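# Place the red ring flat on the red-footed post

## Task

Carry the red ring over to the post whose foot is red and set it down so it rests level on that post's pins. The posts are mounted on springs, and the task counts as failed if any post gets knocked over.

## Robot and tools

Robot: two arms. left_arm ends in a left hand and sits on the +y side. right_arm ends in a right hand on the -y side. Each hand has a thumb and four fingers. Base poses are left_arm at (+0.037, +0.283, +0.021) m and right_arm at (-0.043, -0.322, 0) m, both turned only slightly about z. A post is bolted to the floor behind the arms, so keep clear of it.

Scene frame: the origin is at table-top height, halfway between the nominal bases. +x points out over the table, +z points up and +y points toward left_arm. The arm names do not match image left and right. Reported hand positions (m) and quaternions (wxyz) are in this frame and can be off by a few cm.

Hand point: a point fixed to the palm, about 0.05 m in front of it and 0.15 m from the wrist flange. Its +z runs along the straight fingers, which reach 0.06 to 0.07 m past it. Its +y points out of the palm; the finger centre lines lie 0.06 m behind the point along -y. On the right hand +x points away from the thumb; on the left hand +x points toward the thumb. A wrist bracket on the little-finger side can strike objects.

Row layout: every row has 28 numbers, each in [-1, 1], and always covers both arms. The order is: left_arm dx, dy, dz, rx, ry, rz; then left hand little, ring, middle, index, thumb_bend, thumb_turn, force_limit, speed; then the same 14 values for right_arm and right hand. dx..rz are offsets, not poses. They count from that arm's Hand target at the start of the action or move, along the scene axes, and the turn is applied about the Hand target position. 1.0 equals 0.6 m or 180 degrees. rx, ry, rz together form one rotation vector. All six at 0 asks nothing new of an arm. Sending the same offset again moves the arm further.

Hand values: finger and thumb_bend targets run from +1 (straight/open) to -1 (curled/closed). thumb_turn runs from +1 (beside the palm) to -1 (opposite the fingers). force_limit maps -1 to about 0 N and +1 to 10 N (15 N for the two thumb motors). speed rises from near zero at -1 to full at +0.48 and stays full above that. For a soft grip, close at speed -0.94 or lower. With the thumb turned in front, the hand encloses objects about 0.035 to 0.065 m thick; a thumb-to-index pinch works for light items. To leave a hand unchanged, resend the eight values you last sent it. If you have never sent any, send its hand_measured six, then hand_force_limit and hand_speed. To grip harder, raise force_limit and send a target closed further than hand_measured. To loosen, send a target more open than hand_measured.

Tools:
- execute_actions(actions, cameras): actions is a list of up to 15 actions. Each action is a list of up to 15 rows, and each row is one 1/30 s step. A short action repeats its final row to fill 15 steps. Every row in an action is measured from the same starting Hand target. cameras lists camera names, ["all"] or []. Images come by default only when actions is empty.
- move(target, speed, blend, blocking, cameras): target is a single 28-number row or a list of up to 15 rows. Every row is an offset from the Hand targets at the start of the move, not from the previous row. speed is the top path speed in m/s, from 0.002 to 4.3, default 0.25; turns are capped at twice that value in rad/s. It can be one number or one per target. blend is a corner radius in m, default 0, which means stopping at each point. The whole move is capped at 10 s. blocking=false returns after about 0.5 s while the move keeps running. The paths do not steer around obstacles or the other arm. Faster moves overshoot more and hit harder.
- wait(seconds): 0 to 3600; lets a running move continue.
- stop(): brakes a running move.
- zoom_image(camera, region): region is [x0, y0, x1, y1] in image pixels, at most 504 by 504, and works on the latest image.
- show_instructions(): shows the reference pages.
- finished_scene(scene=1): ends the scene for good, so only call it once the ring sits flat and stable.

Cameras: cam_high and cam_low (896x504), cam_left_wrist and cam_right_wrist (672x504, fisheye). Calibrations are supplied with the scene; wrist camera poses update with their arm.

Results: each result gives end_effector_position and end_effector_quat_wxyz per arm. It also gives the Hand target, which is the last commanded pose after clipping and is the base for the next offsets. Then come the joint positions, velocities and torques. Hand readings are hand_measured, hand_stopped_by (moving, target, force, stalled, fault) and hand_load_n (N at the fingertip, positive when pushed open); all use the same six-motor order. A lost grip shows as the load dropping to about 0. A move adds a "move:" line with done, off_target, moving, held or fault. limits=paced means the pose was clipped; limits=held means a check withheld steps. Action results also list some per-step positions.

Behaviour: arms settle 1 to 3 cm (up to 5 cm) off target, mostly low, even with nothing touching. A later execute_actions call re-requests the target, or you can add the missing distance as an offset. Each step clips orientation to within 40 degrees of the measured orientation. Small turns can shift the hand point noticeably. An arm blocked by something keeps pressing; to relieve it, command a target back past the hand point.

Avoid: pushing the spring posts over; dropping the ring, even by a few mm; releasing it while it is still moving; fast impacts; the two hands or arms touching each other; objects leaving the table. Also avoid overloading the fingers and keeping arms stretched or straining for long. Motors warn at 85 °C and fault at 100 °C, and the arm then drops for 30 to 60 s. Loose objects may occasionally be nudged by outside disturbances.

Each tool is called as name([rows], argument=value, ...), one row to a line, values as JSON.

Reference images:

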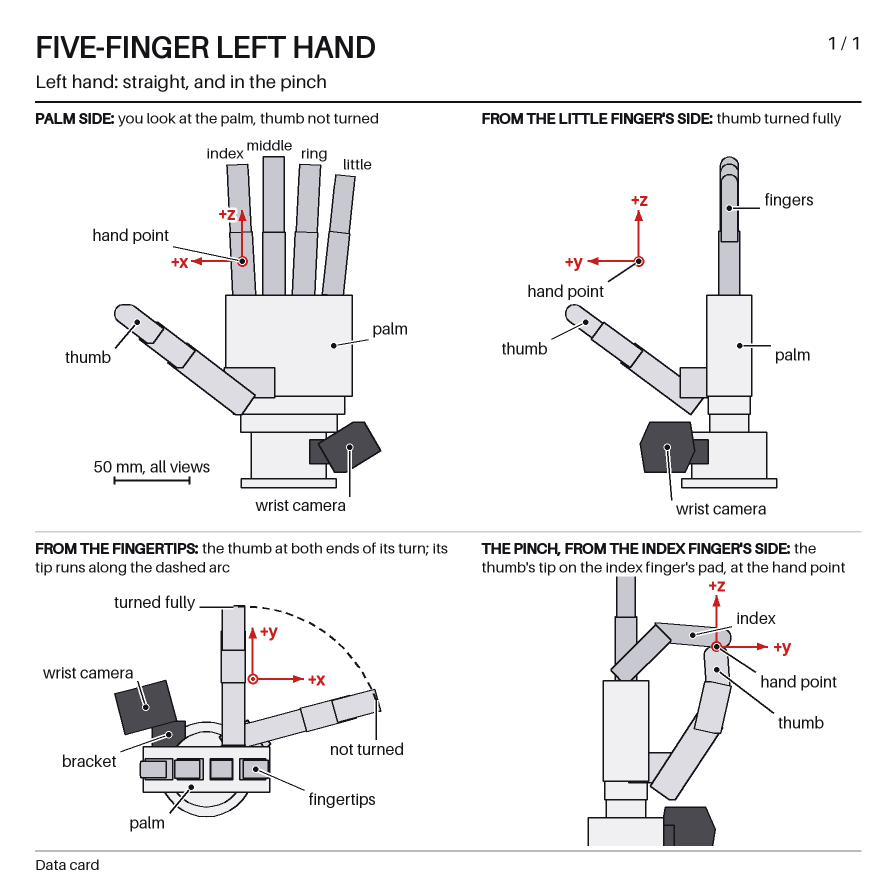

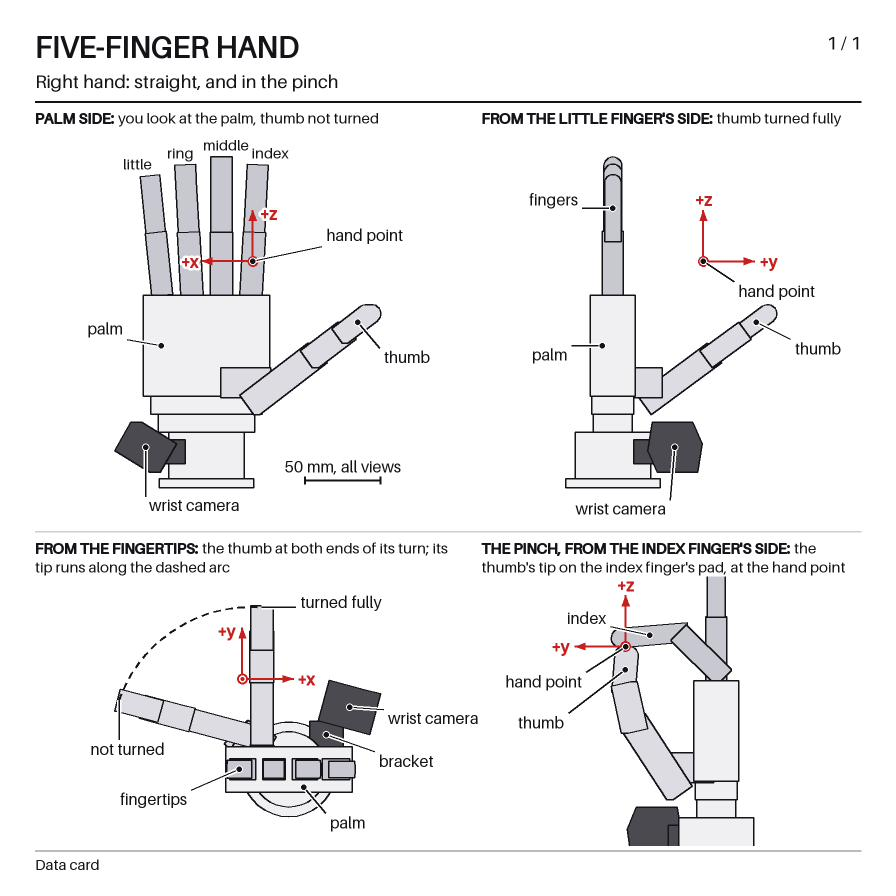

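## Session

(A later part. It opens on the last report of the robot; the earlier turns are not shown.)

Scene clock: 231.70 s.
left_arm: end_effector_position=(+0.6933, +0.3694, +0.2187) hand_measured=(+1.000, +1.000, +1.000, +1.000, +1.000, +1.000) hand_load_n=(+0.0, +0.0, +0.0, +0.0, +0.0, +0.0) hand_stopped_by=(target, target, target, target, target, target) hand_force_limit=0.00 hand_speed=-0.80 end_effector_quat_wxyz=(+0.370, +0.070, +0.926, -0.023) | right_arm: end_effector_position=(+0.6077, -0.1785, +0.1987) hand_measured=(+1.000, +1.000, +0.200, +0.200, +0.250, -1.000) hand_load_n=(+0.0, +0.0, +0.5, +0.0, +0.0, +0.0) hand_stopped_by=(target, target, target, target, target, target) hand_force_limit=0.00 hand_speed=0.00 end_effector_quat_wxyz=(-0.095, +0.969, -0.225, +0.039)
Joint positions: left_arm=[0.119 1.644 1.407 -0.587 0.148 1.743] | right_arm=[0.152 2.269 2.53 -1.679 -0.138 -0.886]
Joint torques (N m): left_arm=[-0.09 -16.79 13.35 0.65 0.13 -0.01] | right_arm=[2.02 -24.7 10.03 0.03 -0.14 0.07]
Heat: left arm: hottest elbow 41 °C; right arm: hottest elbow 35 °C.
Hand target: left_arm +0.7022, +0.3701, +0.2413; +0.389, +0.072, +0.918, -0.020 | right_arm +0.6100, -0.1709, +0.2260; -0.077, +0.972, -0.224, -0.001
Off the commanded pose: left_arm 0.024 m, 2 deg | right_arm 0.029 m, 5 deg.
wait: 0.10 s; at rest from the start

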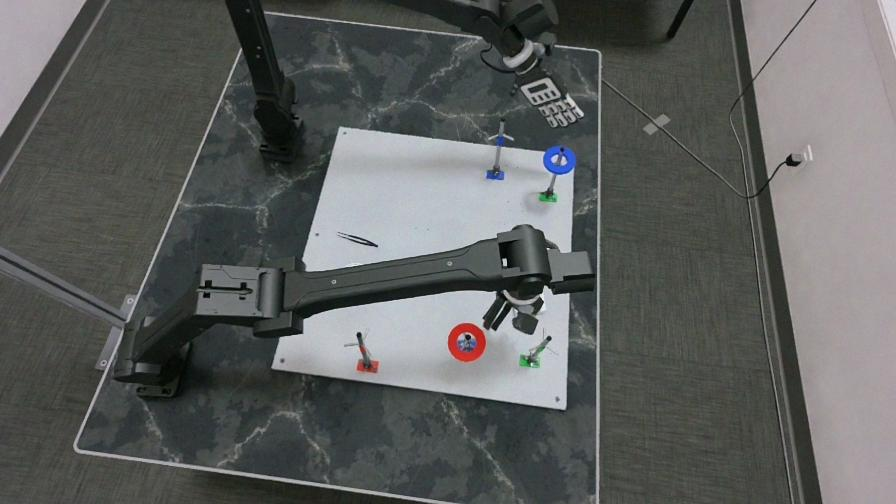

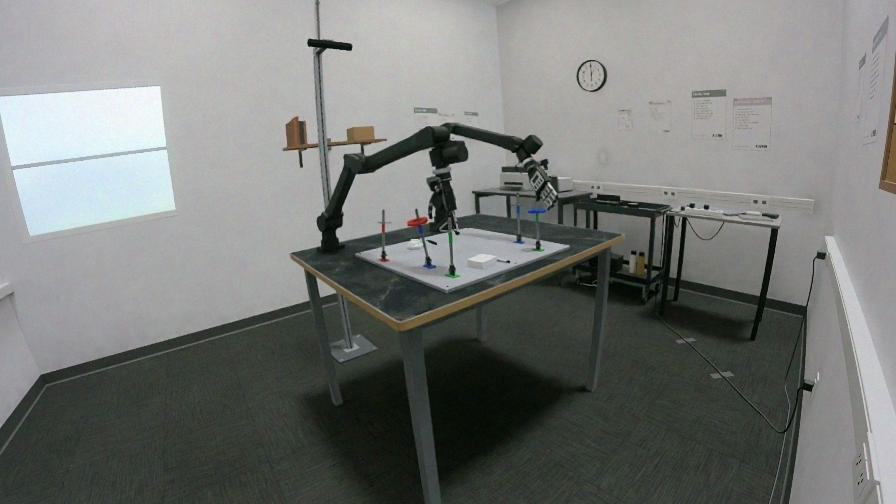

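move(target=[0,0,0,0,0,0,1,1,1,1,1,1,0,-0.8, 0.005,0.01,0.022,0,0,0,1,1,0.2,0.2,0.25,-1,0,0], speed=0.06, cameras=["cam_right_wrist","cam_low","cam_high"])

zoom_image(camera="cam_low", region=[390, 170, 480, 260])

Scene clock: 259.20 s.
left_arm: end_effector_position=(+0.6933, +0.3694, +0.2187) hand_measured=(+1.000, +1.000, +1.000, +1.000, +1.000, +1.000) hand_load_n=(+0.0, +0.0, +0.0, +0.0, +0.0, +0.0) hand_stopped_by=(target, target, target, target, target, target) hand_force_limit=0.00 hand_speed=-0.80 end_effector_quat_wxyz=(+0.370, +0.070, +0.926, -0.023) | right_arm: end_effector_position=(+0.6116, -0.1742, +0.2089) hand_measured=(+1.000, +1.000, +0.200, +0.200, +0.250, -1.000) hand_load_n=(+0.0, +0.0, +0.0, +0.0, +0.0, +0.0) hand_stopped_by=(target, target, target, target, target, target) hand_force_limit=0.00 hand_speed=0.00 end_effector_quat_wxyz=(-0.101, +0.968, -0.225, +0.051)
Joint positions: left_arm=[0.119 1.644 1.407 -0.587 0.148 1.743] | right_arm=[0.157 2.269 2.559 -1.679 -0.136 -0.878]
Joint torques (N m): left_arm=[-0.15 -16.91 13.29 0.68 0.13 -0.03] | right_arm=[2.2 -25 10.32 0.03 -0.1 0.03]
Heat: left arm: hottest elbow 41 °C; right arm: hottest elbow 38 °C.
Hand target: left_arm +0.7022, +0.3701, +0.2413; +0.389, +0.072, +0.918, -0.020 | right_arm +0.6130, -0.1649, +0.2392; -0.077, +0.972, -0.224, -0.001
Off the commanded pose: left_arm 0.024 m, 2 deg | right_arm 0.032 m, 7 deg.
joint sent to its limit (right arm) — joint 4 (wrist pitch), lower limit. The joint targets are off in orientation, not in position.
move: off_target (right_arm)
cam_right_wrist: T_world_to_cam=[[-0.20144, -0.95737, -0.20705, 0.00115], [-0.91362, 0.10743, 0.39213, 0.4941], [-0.35317, 0.26815, -0.89631, 0.56862]] pos_world=[0.65246, -0.20446, 0.31615]
Images, in order (width x height): cam_high 896x504, cam_low 896x504, cam_right_wrist 672x504.

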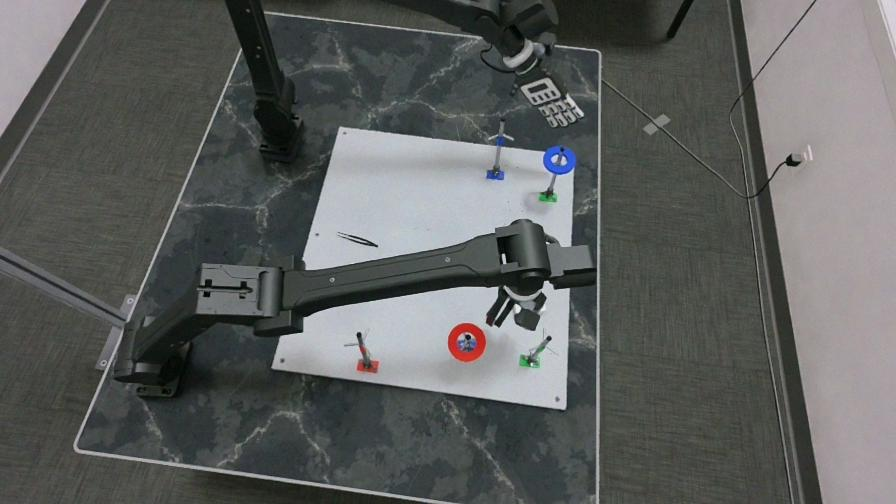

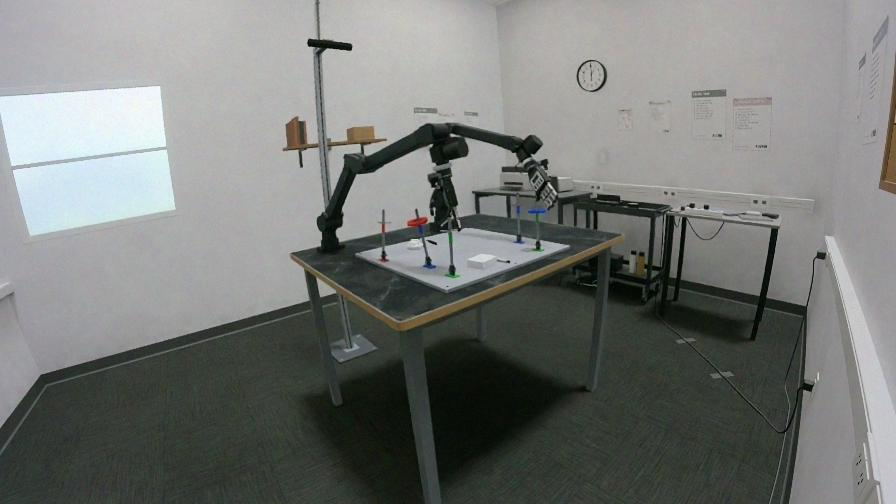

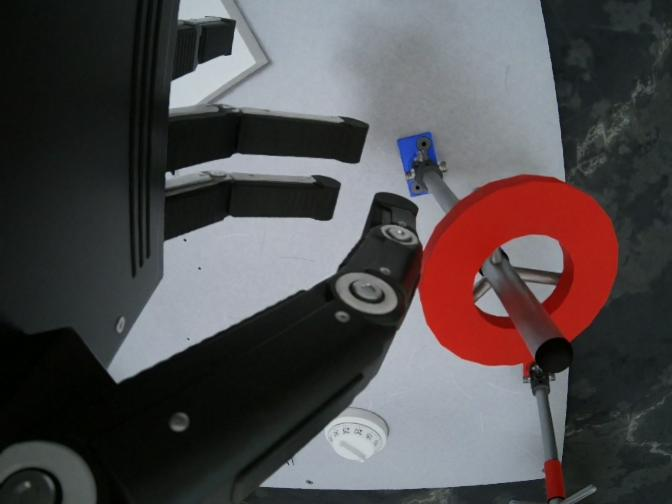

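Scaled by 5.600 from the camera's image (finer frame: 1280x720).

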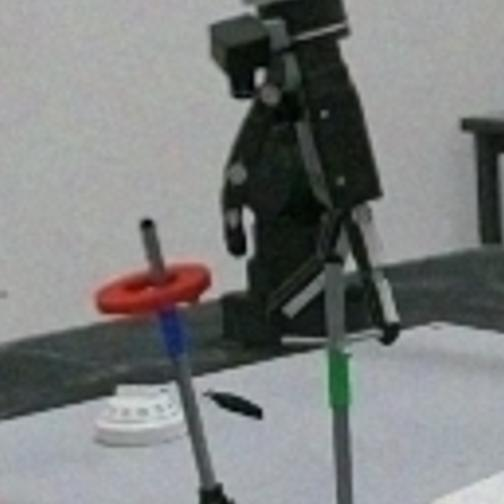

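zoom_image(camera="cam_high", region=[440, 290, 540, 370])

Scaled by 5.040 from the camera's image (finer frame: 1280x720).

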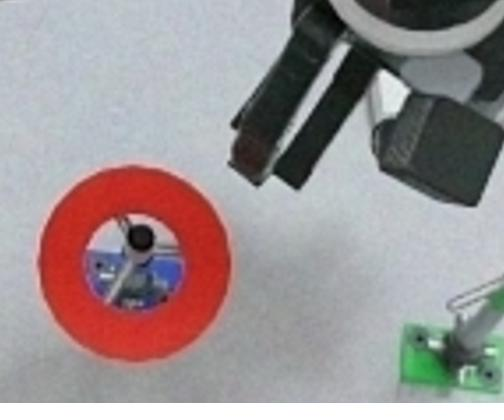

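move(target=[0,0,0,0,0,0,1,1,1,1,1,1,0,-0.8, -0.029,-0.0435,-0.003,0,0,0,1,1,0.2,0.2,0.25,-1,0,0], speed=0.05, cameras=["cam_right_wrist","cam_low","cam_high"])

zoom_image(camera="cam_low", region=[390, 170, 480, 260])

zoom_image(camera="cam_high", region=[440, 290, 540, 370])

Scene clock: 309.00 s.
left_arm: end_effector_position=(+0.6933, +0.3694, +0.2187) hand_measured=(+1.000, +1.000, +1.000, +1.000, +1.000, +1.000) hand_load_n=(+0.0, +0.0, +0.5, +0.0, +0.0, +0.0) hand_stopped_by=(target, target, target, target, target, target) hand_force_limit=0.00 hand_speed=-0.80 end_effector_quat_wxyz=(+0.370, +0.070, +0.926, -0.023) | right_arm: end_effector_position=(+0.5983, -0.1817, +0.2226) hand_measured=(+1.000, +1.000, +0.200, +0.200, +0.250, -1.000) hand_load_n=(+0.0, -0.5, +0.0, +0.0, +0.0, +0.0) hand_stopped_by=(target, target, target, target, target, target) hand_force_limit=0.00 hand_speed=0.00 end_effector_quat_wxyz=(-0.100, +0.968, -0.225, +0.049)
Joint positions: left_arm=[0.119 1.644 1.407 -0.587 0.148 1.743] | right_arm=[0.151 2.215 2.499 -1.679 -0.137 -0.885]
Joint torques (N m): left_arm=[-0.26 -16.91 13.34 0.69 0.13 -0.02] | right_arm=[0.03 -25.11 6.86 -0.05 -0.2 -0.18]
Motor temperatures (°C): left_arm=[25 28 42 28 24 25] | right_arm=[28 33 39 27 27 29]
Heat: left arm: hottest elbow 42 °C; right arm: hottest elbow 39 °C.
Hand target: left_arm +0.7022, +0.3701, +0.2413; +0.389, +0.072, +0.918, -0.020 | right_arm +0.5956, -0.1909, +0.2375; -0.077, +0.972, -0.224, -0.001
Off the commanded pose: left_arm 0.024 m, 2 deg | right_arm 0.018 m, 6 deg.
joint sent to its limit (right arm) — joint 4 (wrist pitch), lower limit. The joint targets are off in orientation, not in position.
move: off_target (right_arm)
cam_right_wrist: T_world_to_cam=[[-0.20101, -0.95799, -0.20456, -0.00673], [-0.91202, 0.10681, 0.39599, 0.47543], [-0.35751, 0.26616, -0.89518, 0.58021]] pos_world=[0.63968, -0.21165, 0.32975]
Images, in order (width x height): cam_high 896x504, cam_low 896x504, cam_right_wrist 672x504.

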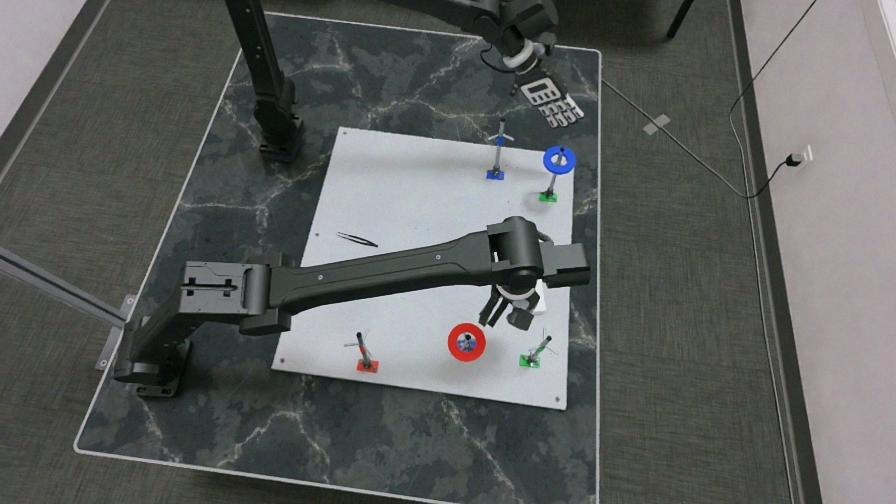

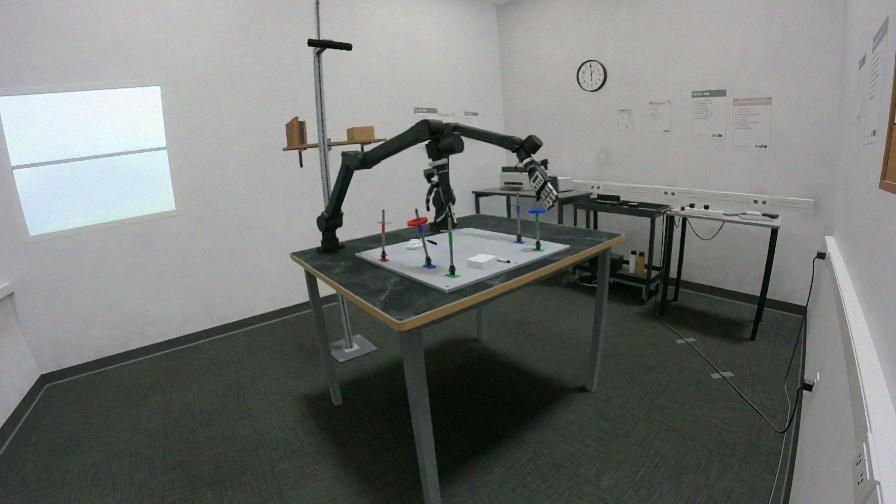

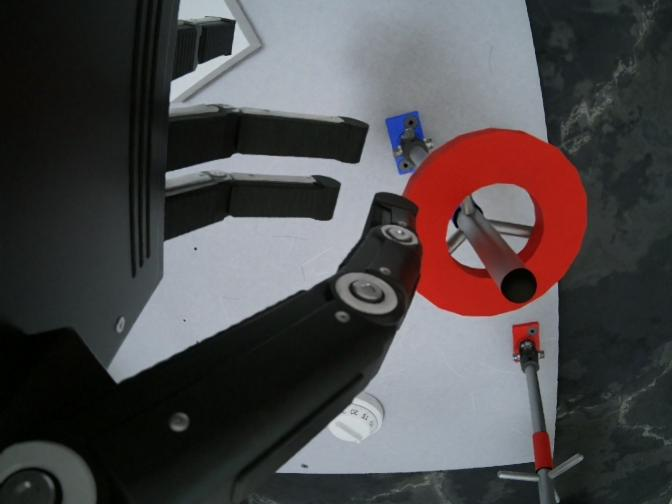

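Scaled by 5.600 from the camera's image (finer frame: 1280x720).

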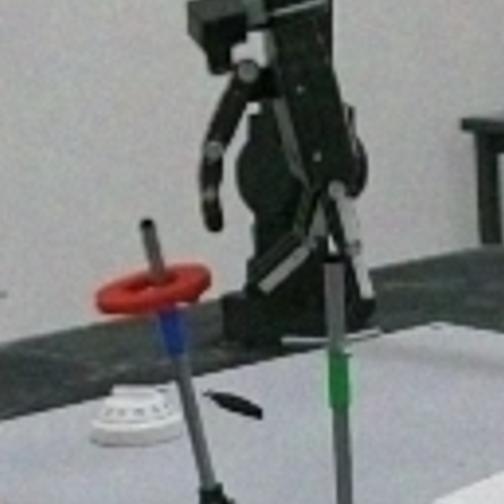

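Scaled by 5.040 from the camera's image (finer frame: 1280x720).

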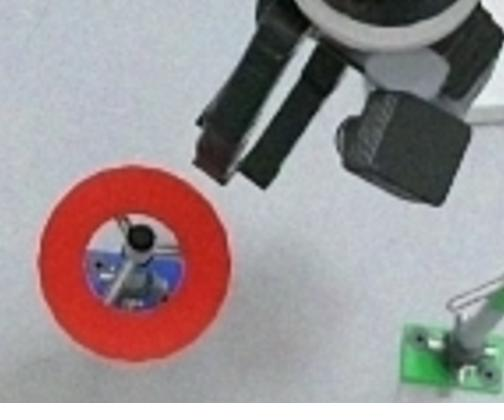

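move(target=[0,0,0,0,0,0,1,1,1,1,1,1,0,-0.8, -0.013,-0.0155,-0.028,0,0,0,1,1,0.2,0.2,0.25,-1,0,0], speed=0.05, cameras=["cam_right_wrist","cam_low","cam_high"])

zoom_image(camera="cam_low", region=[390, 170, 480, 260])

zoom_image(camera="cam_high", region=[440, 290, 540, 370])

Scene clock: 327.03 s.
left_arm: end_effector_position=(+0.6933, +0.3694, +0.2187) hand_measured=(+1.000, +1.000, +1.000, +1.000, +1.000, +1.000) hand_load_n=(+0.0, +0.0, +0.0, +0.0, +0.0, +0.0) hand_stopped_by=(target, target, target, target, target, target) hand_force_limit=0.00 hand_speed=-0.80 end_effector_quat_wxyz=(+0.370, +0.070, +0.926, -0.023) | right_arm: end_effector_position=(+0.5903, -0.1910, +0.2048) hand_measured=(+1.000, +1.000, +0.200, +0.200, +0.250, -1.000) hand_load_n=(+0.0, +0.0, +0.0, +0.0, +0.0, +0.0) hand_stopped_by=(target, target, target, target, target, target) hand_force_limit=0.00 hand_speed=0.00 end_effector_quat_wxyz=(-0.088, +0.970, -0.225, +0.026)
Joint positions: left_arm=[0.119 1.644 1.407 -0.587 0.148 1.743] | right_arm=[0.141 2.212 2.443 -1.679 -0.138 -0.9]
Joint torques (N m): left_arm=[-0.03 -16.73 13.33 0.61 0.12 -0.01] | right_arm=[0.5 -24.7 7.05 -0.21 -0.23 -0.24]
Heat: left arm: hottest elbow 42 °C; right arm: hottest elbow 37 °C.
Hand target: left_arm +0.7022, +0.3701, +0.2413; +0.389, +0.072, +0.918, -0.020 | right_arm +0.5878, -0.2002, +0.2208; -0.077, +0.972, -0.224, -0.001
Off the commanded pose: left_arm 0.024 m, 2 deg | right_arm 0.018 m, 3 deg.
joint sent to its limit (right arm) — joint 4 (wrist pitch), lower limit. The joint targets are off in orientation, not in position.
move: off_target (right_arm)
cam_right_wrist: T_world_to_cam=[[-0.20668, -0.96116, -0.18288, -0.02264], [-0.89174, 0.10814, 0.43944, 0.45551], [-0.40259, 0.25391, -0.87946, 0.58488]] pos_world=[0.63699, -0.21953, 0.31007]
Images, in order (width x height): cam_high 896x504, cam_low 896x504, cam_right_wrist 672x504.

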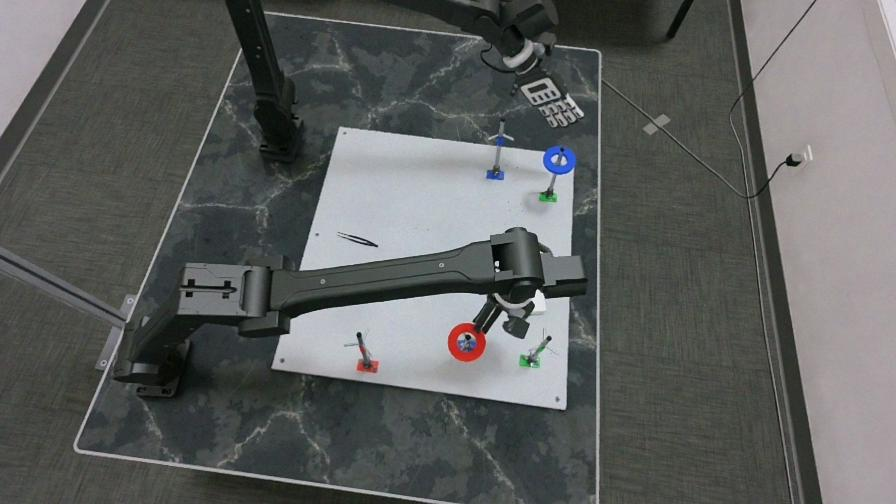

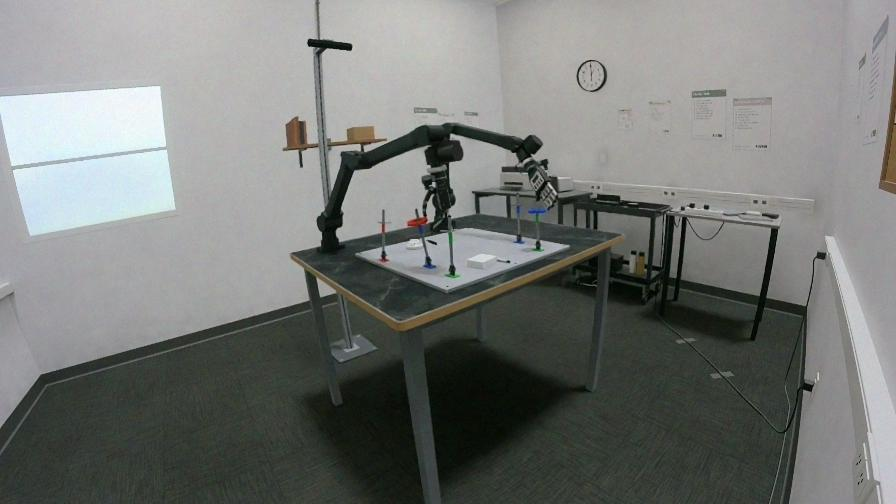

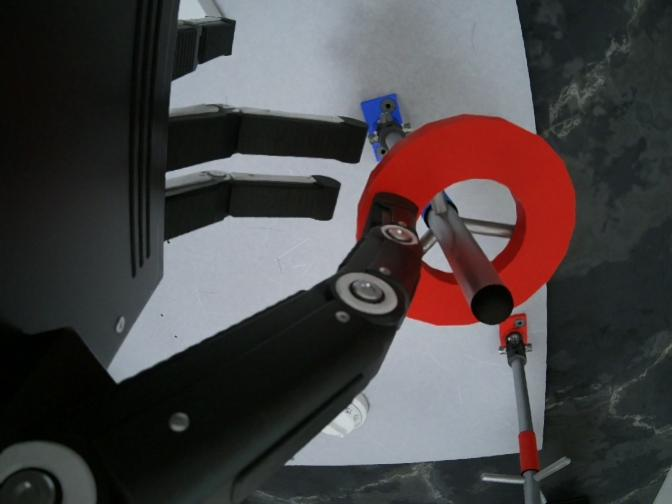

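Scaled by 5.600 from the camera's image (finer frame: 1280x720).

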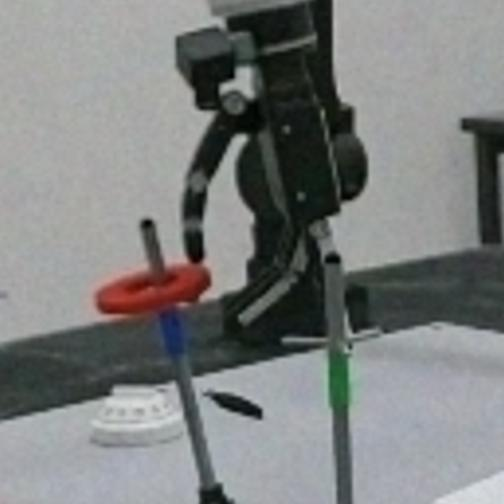

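Scaled by 5.040 from the camera's image (finer frame: 1280x720).

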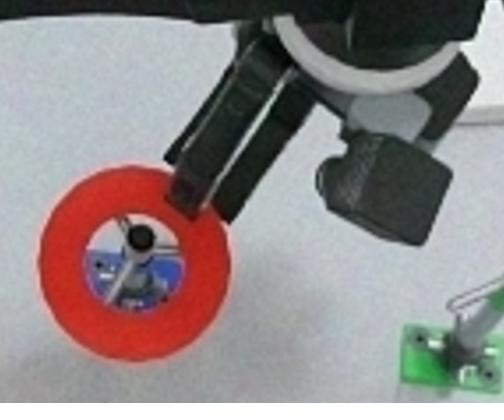

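move(target=[0,0,0,0,0,0,1,1,1,1,1,1,0,-0.8, -0.006,-0.0125,0.002,0,0,0,1,1,0.2,0.2,0.18,-1,0,-0.5], speed=0.05, cameras=["cam_right_wrist","cam_low","cam_high"])

zoom_image(camera="cam_low", region=[390, 170, 480, 260])

zoom_image(camera="cam_high", region=[440, 290, 540, 370])

Scene clock: 342.37 s.
left_arm: end_effector_position=(+0.6933, +0.3694, +0.2187) hand_measured=(+1.000, +1.000, +1.000, +1.000, +1.000, +1.000) hand_load_n=(+0.0, +0.0, +0.0, +0.0, +0.0, +0.0) hand_stopped_by=(target, target, target, target, target, target) hand_force_limit=0.00 hand_speed=-0.80 end_effector_quat_wxyz=(+0.370, +0.070, +0.926, -0.023) | right_arm: end_effector_position=(+0.5869, -0.1988, +0.2070) hand_measured=(+1.000, +1.000, +0.200, +0.200, +0.180, -1.000) hand_load_n=(+0.0, +0.0, +0.0, +0.0, -0.5, +0.0) hand_stopped_by=(target, target, target, target, target, target) hand_force_limit=0.00 hand_speed=-0.50 end_effector_quat_wxyz=(-0.087, +0.970, -0.225, +0.025)
Joint positions: left_arm=[0.119 1.644 1.407 -0.587 0.148 1.743] | right_arm=[0.131 2.197 2.422 -1.679 -0.138 -0.91]
Joint torques (N m): left_arm=[-0.21 -17.03 13.34 0.62 0.13 -0.01] | right_arm=[-0.5 -24.35 6.97 0.01 -0.25 -0.2]
Heat: left arm: hottest elbow 42 °C; right arm: hottest shoulder 36 °C.
Hand target: left_arm +0.7022, +0.3701, +0.2413; +0.389, +0.072, +0.918, -0.020 | right_arm +0.5842, -0.2077, +0.2219; -0.077, +0.972, -0.224, -0.001
Off the commanded pose: left_arm 0.024 m, 2 deg | right_arm 0.018 m, 3 deg.
joint sent to its limit (right arm) — joint 4 (wrist pitch), lower limit. The joint targets are off in orientation, not in position.
move: off_target (right_arm)
cam_right_wrist: T_world_to_cam=[[-0.20728, -0.96152, -0.18029, -0.03068], [-0.88981, 0.10872, 0.4432, 0.45061], [-0.40654, 0.25229, -0.87811, 0.58912]] pos_world=[0.6341, -0.22712, 0.31207]
Images, in order (width x height): cam_high 896x504, cam_low 896x504, cam_right_wrist 672x504.

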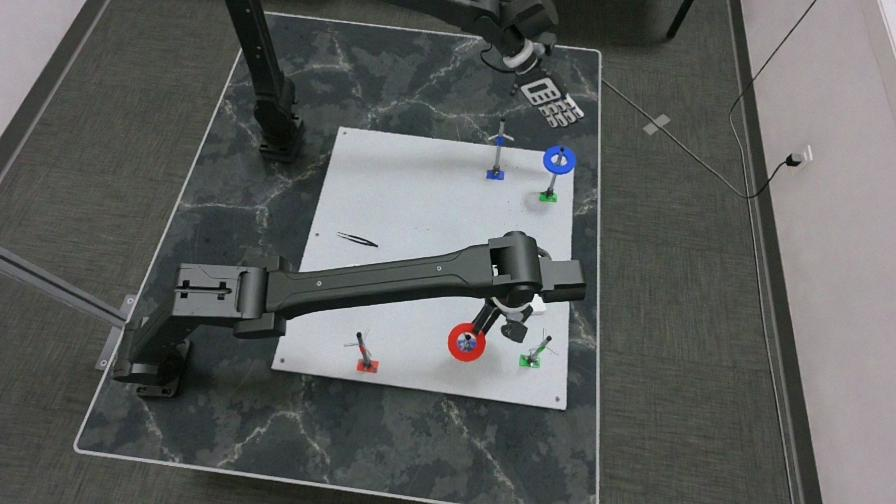

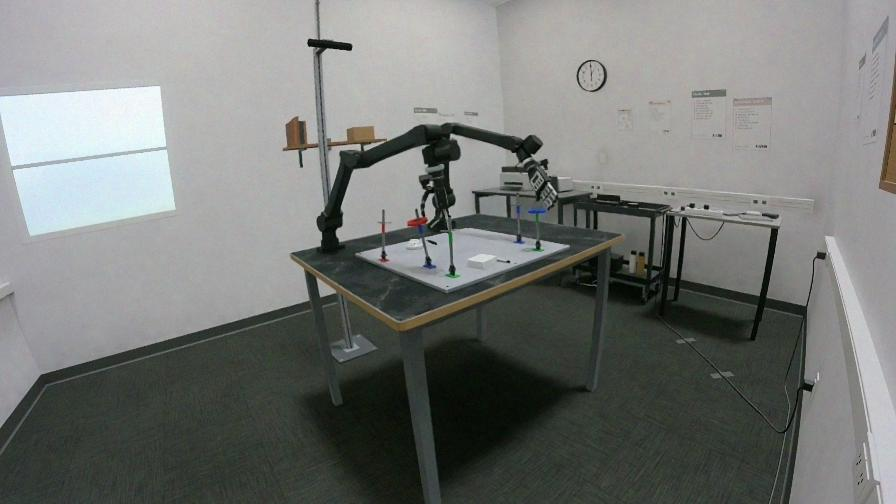

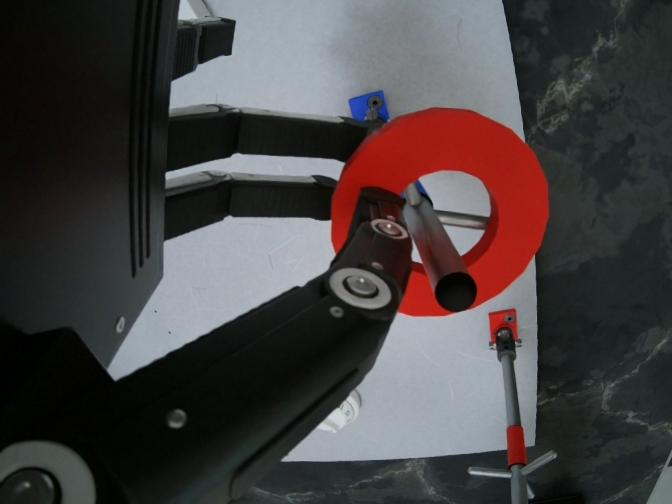

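Scaled by 5.600 from the camera's image (finer frame: 1280x720).

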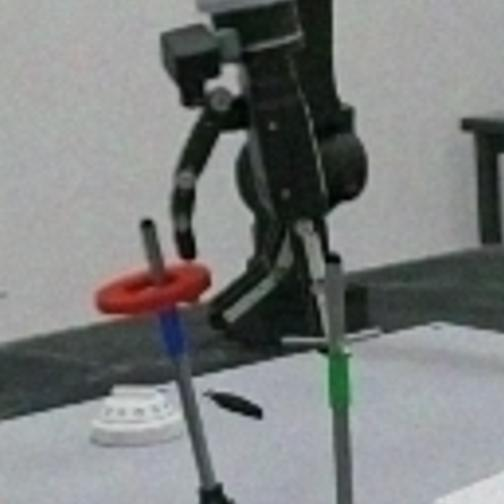

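Scaled by 5.040 from the camera's image (finer frame: 1280x720).

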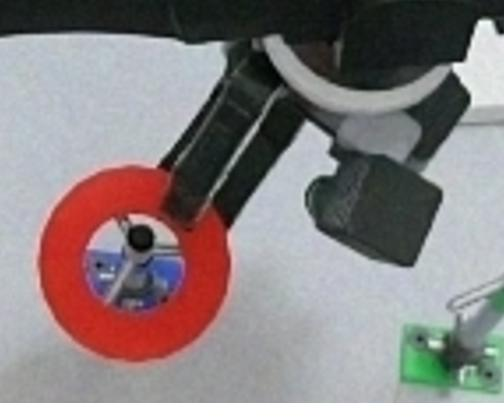

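move(target=[0,0,0,0,0,0,1,1,1,1,1,1,0,-0.8, 0,0,0,0,0,0,1,1,-0.12,-0.12,0.18,-1,-0.4,-0.8], cameras=["cam_right_wrist","cam_low","cam_high"])

zoom_image(camera="cam_low", region=[390, 170, 480, 260])

zoom_image(camera="cam_high", region=[440, 290, 540, 370])

Scene clock: 358.93 s.
left_arm: end_effector_position=(+0.6933, +0.3694, +0.2187) hand_measured=(+1.000, +1.000, +1.000, +1.000, +1.000, +1.000) hand_load_n=(+0.0, -0.5, +0.0, +0.0, +0.0, +0.5) hand_stopped_by=(target, target, target, target, target, target) hand_force_limit=0.00 hand_speed=-0.80 end_effector_quat_wxyz=(+0.370, +0.070, +0.926, -0.023) | right_arm: end_effector_position=(+0.5868, -0.1985, +0.2070) hand_measured=(+1.000, +1.000, -0.120, -0.120, +0.180, -1.000) hand_load_n=(+0.0, +0.0, +2.0, +0.0, +0.0, +0.0) hand_stopped_by=(target, target, target, target, target, target) hand_force_limit=-0.40 hand_speed=-0.80 end_effector_quat_wxyz=(-0.088, +0.970, -0.225, +0.024)
Joint positions: left_arm=[0.119 1.644 1.407 -0.587 0.148 1.743] | right_arm=[0.131 2.197 2.422 -1.679 -0.14 -0.911]
Joint torques (N m): left_arm=[-0.32 -16.85 13.37 0.62 0.13 -0.02] | right_arm=[0.03 -24.53 6.83 -0.34 -0.22 -0.17]
Heat: left arm: hottest elbow 42 °C; right arm: hottest shoulder 37 °C.
Hand target: left_arm +0.7022, +0.3701, +0.2413; +0.389, +0.072, +0.918, -0.020 | right_arm +0.5842, -0.2076, +0.2220; -0.077, +0.972, -0.224, -0.001
Off the commanded pose: left_arm 0.024 m, 2 deg | right_arm 0.018 m, 3 deg.
joint sent to its limit (right arm) — joint 4 (wrist pitch), lower limit. The joint targets are off in orientation, not in position.
move: done
cam_right_wrist: T_world_to_cam=[[-0.20635, -0.96142, -0.18192, -0.03057], [-0.88981, 0.10704, 0.44359, 0.45014], [-0.407, 0.25341, -0.87757, 0.58936]] pos_world=[0.6341, -0.22693, 0.31196]
Images, in order (width x height): cam_high 896x504, cam_low 896x504, cam_right_wrist 672x504.

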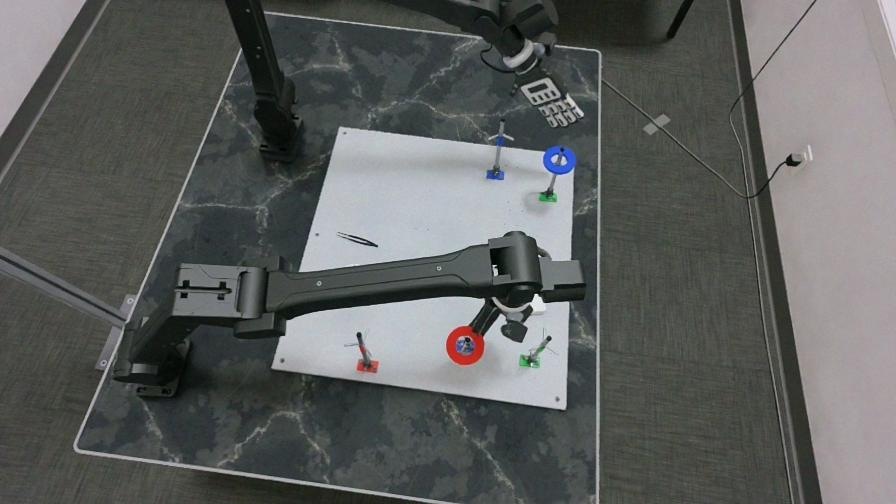

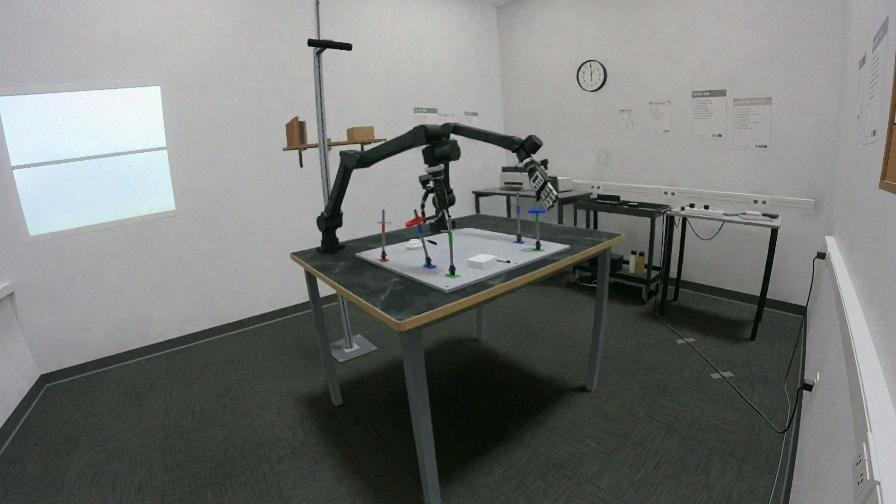

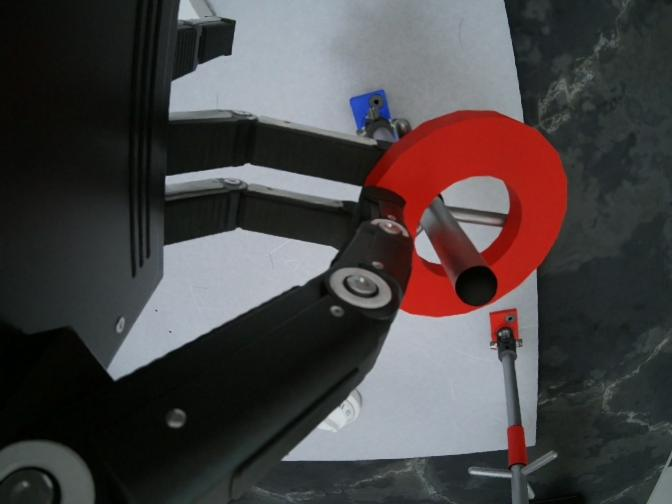

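Scaled by 5.600 from the camera's image (finer frame: 1280x720).

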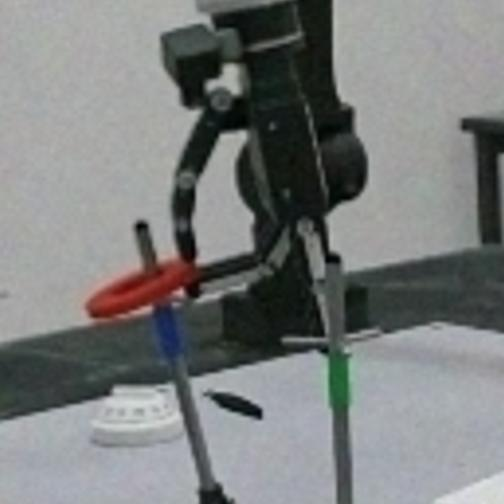

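Scaled by 5.040 from the camera's image (finer frame: 1280x720).

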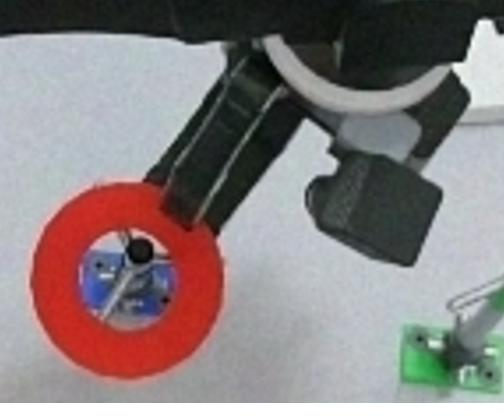

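move(target=[0,0,0,0,0,0,1,1,1,1,1,1,0,-0.8, 0,0,0,0,0,0,1,1,0.25,0.25,0.1,-1,-0.4,-0.8], cameras=["cam_right_wrist","cam_low","cam_high"])

zoom_image(camera="cam_low", region=[390, 170, 480, 260])

zoom_image(camera="cam_high", region=[440, 290, 540, 370])

Scene clock: 379.43 s.
left_arm: end_effector_position=(+0.6933, +0.3694, +0.2187) hand_measured=(+1.000, +1.000, +1.000, +1.000, +1.000, +1.000) hand_load_n=(-0.5, +0.0, +0.0, +0.0, +0.0, +0.0) hand_stopped_by=(target, target, target, target, target, target) hand_force_limit=0.00 hand_speed=-0.80 end_effector_quat_wxyz=(+0.370, +0.070, +0.926, -0.023) | right_arm: end_effector_position=(+0.5867, -0.1985, +0.2079) hand_measured=(+1.000, +1.000, +0.250, +0.250, +0.100, -1.000) hand_load_n=(+0.0, +0.0, +0.0, +0.0, +0.0, +0.0) hand_stopped_by=(target, target, target, target, target, target) hand_force_limit=-0.40 hand_speed=-0.80 end_effector_quat_wxyz=(-0.088, +0.970, -0.225, +0.025)
Joint positions: left_arm=[0.119 1.644 1.407 -0.587 0.148 1.743] | right_arm=[0.131 2.195 2.422 -1.679 -0.14 -0.911]
Joint torques (N m): left_arm=[-0.21 -16.73 13.33 0.68 0.13 -0.02] | right_arm=[0.67 -24.35 7.02 -0.23 -0.17 -0.22]
Motor temperatures (°C): left_arm=[25 29 43 28 24 25] | right_arm=[28 38 35 27 27 28]
Heat: left arm: hottest elbow 43 °C; right arm: hottest shoulder 38 °C.
Hand target: left_arm +0.7022, +0.3701, +0.2413; +0.389, +0.072, +0.918, -0.020 | right_arm +0.5842, -0.2076, +0.2221; -0.077, +0.972, -0.224, -0.001
Off the commanded pose: left_arm 0.024 m, 2 deg | right_arm 0.017 m, 3 deg.
joint sent to its limit (right arm) — joint 4 (wrist pitch), lower limit. The joint targets are off in orientation, not in position.
move: done
cam_right_wrist: T_world_to_cam=[[-0.20613, -0.96135, -0.18255, -0.03048], [-0.89046, 0.10694, 0.44232, 0.45022], [-0.4057, 0.25372, -0.87808, 0.58954]] pos_world=[0.6338, -0.22703, 0.31296]
Images, in order (width x height): cam_high 896x504, cam_low 896x504, cam_right_wrist 672x504.

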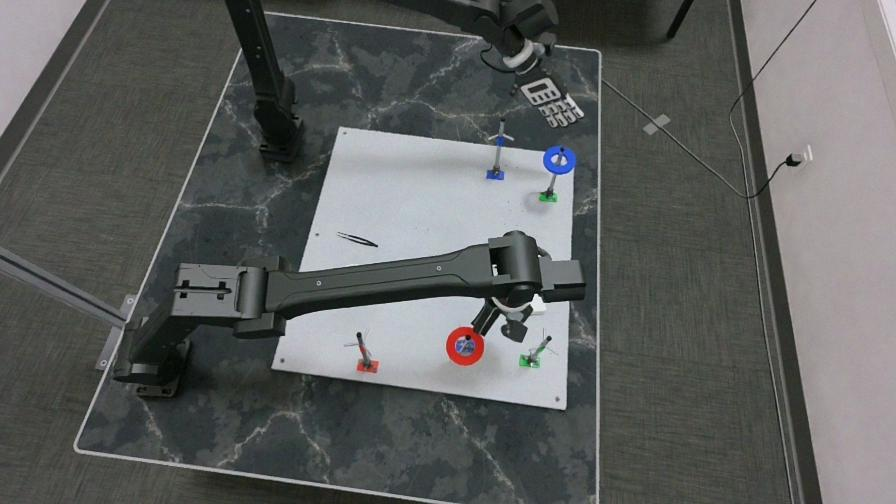

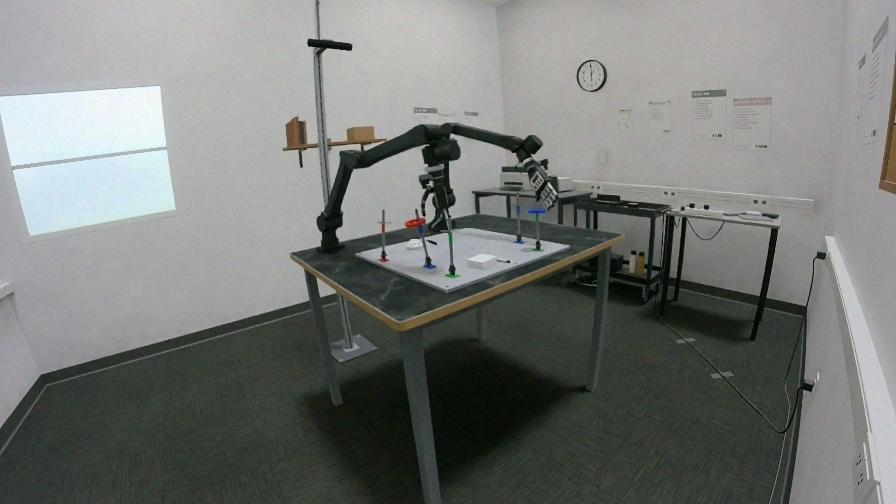

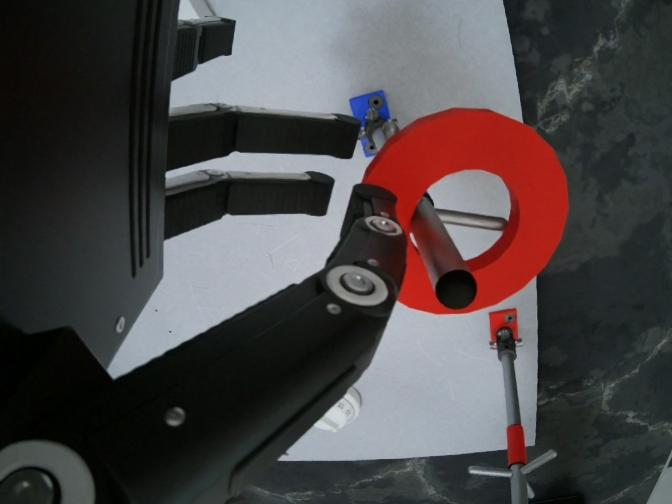

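Scaled by 5.600 from the camera's image (finer frame: 1280x720).

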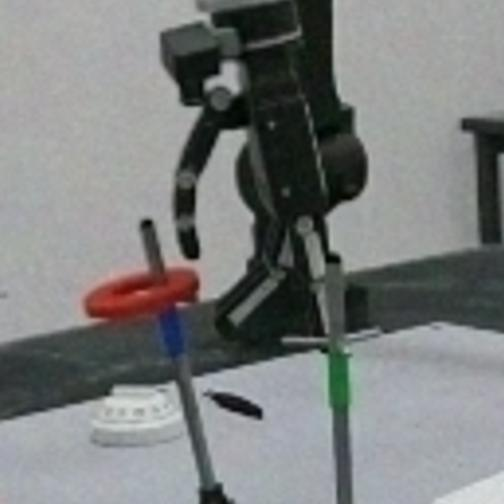

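Scaled by 5.040 from the camera's image (finer frame: 1280x720).

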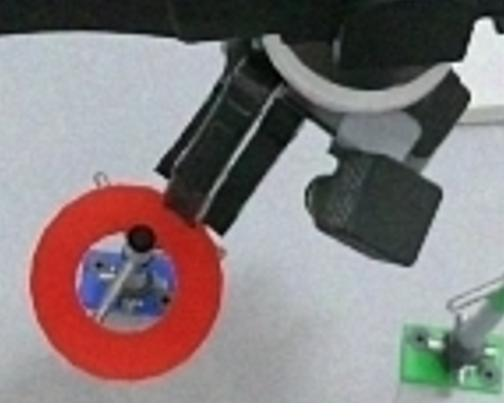

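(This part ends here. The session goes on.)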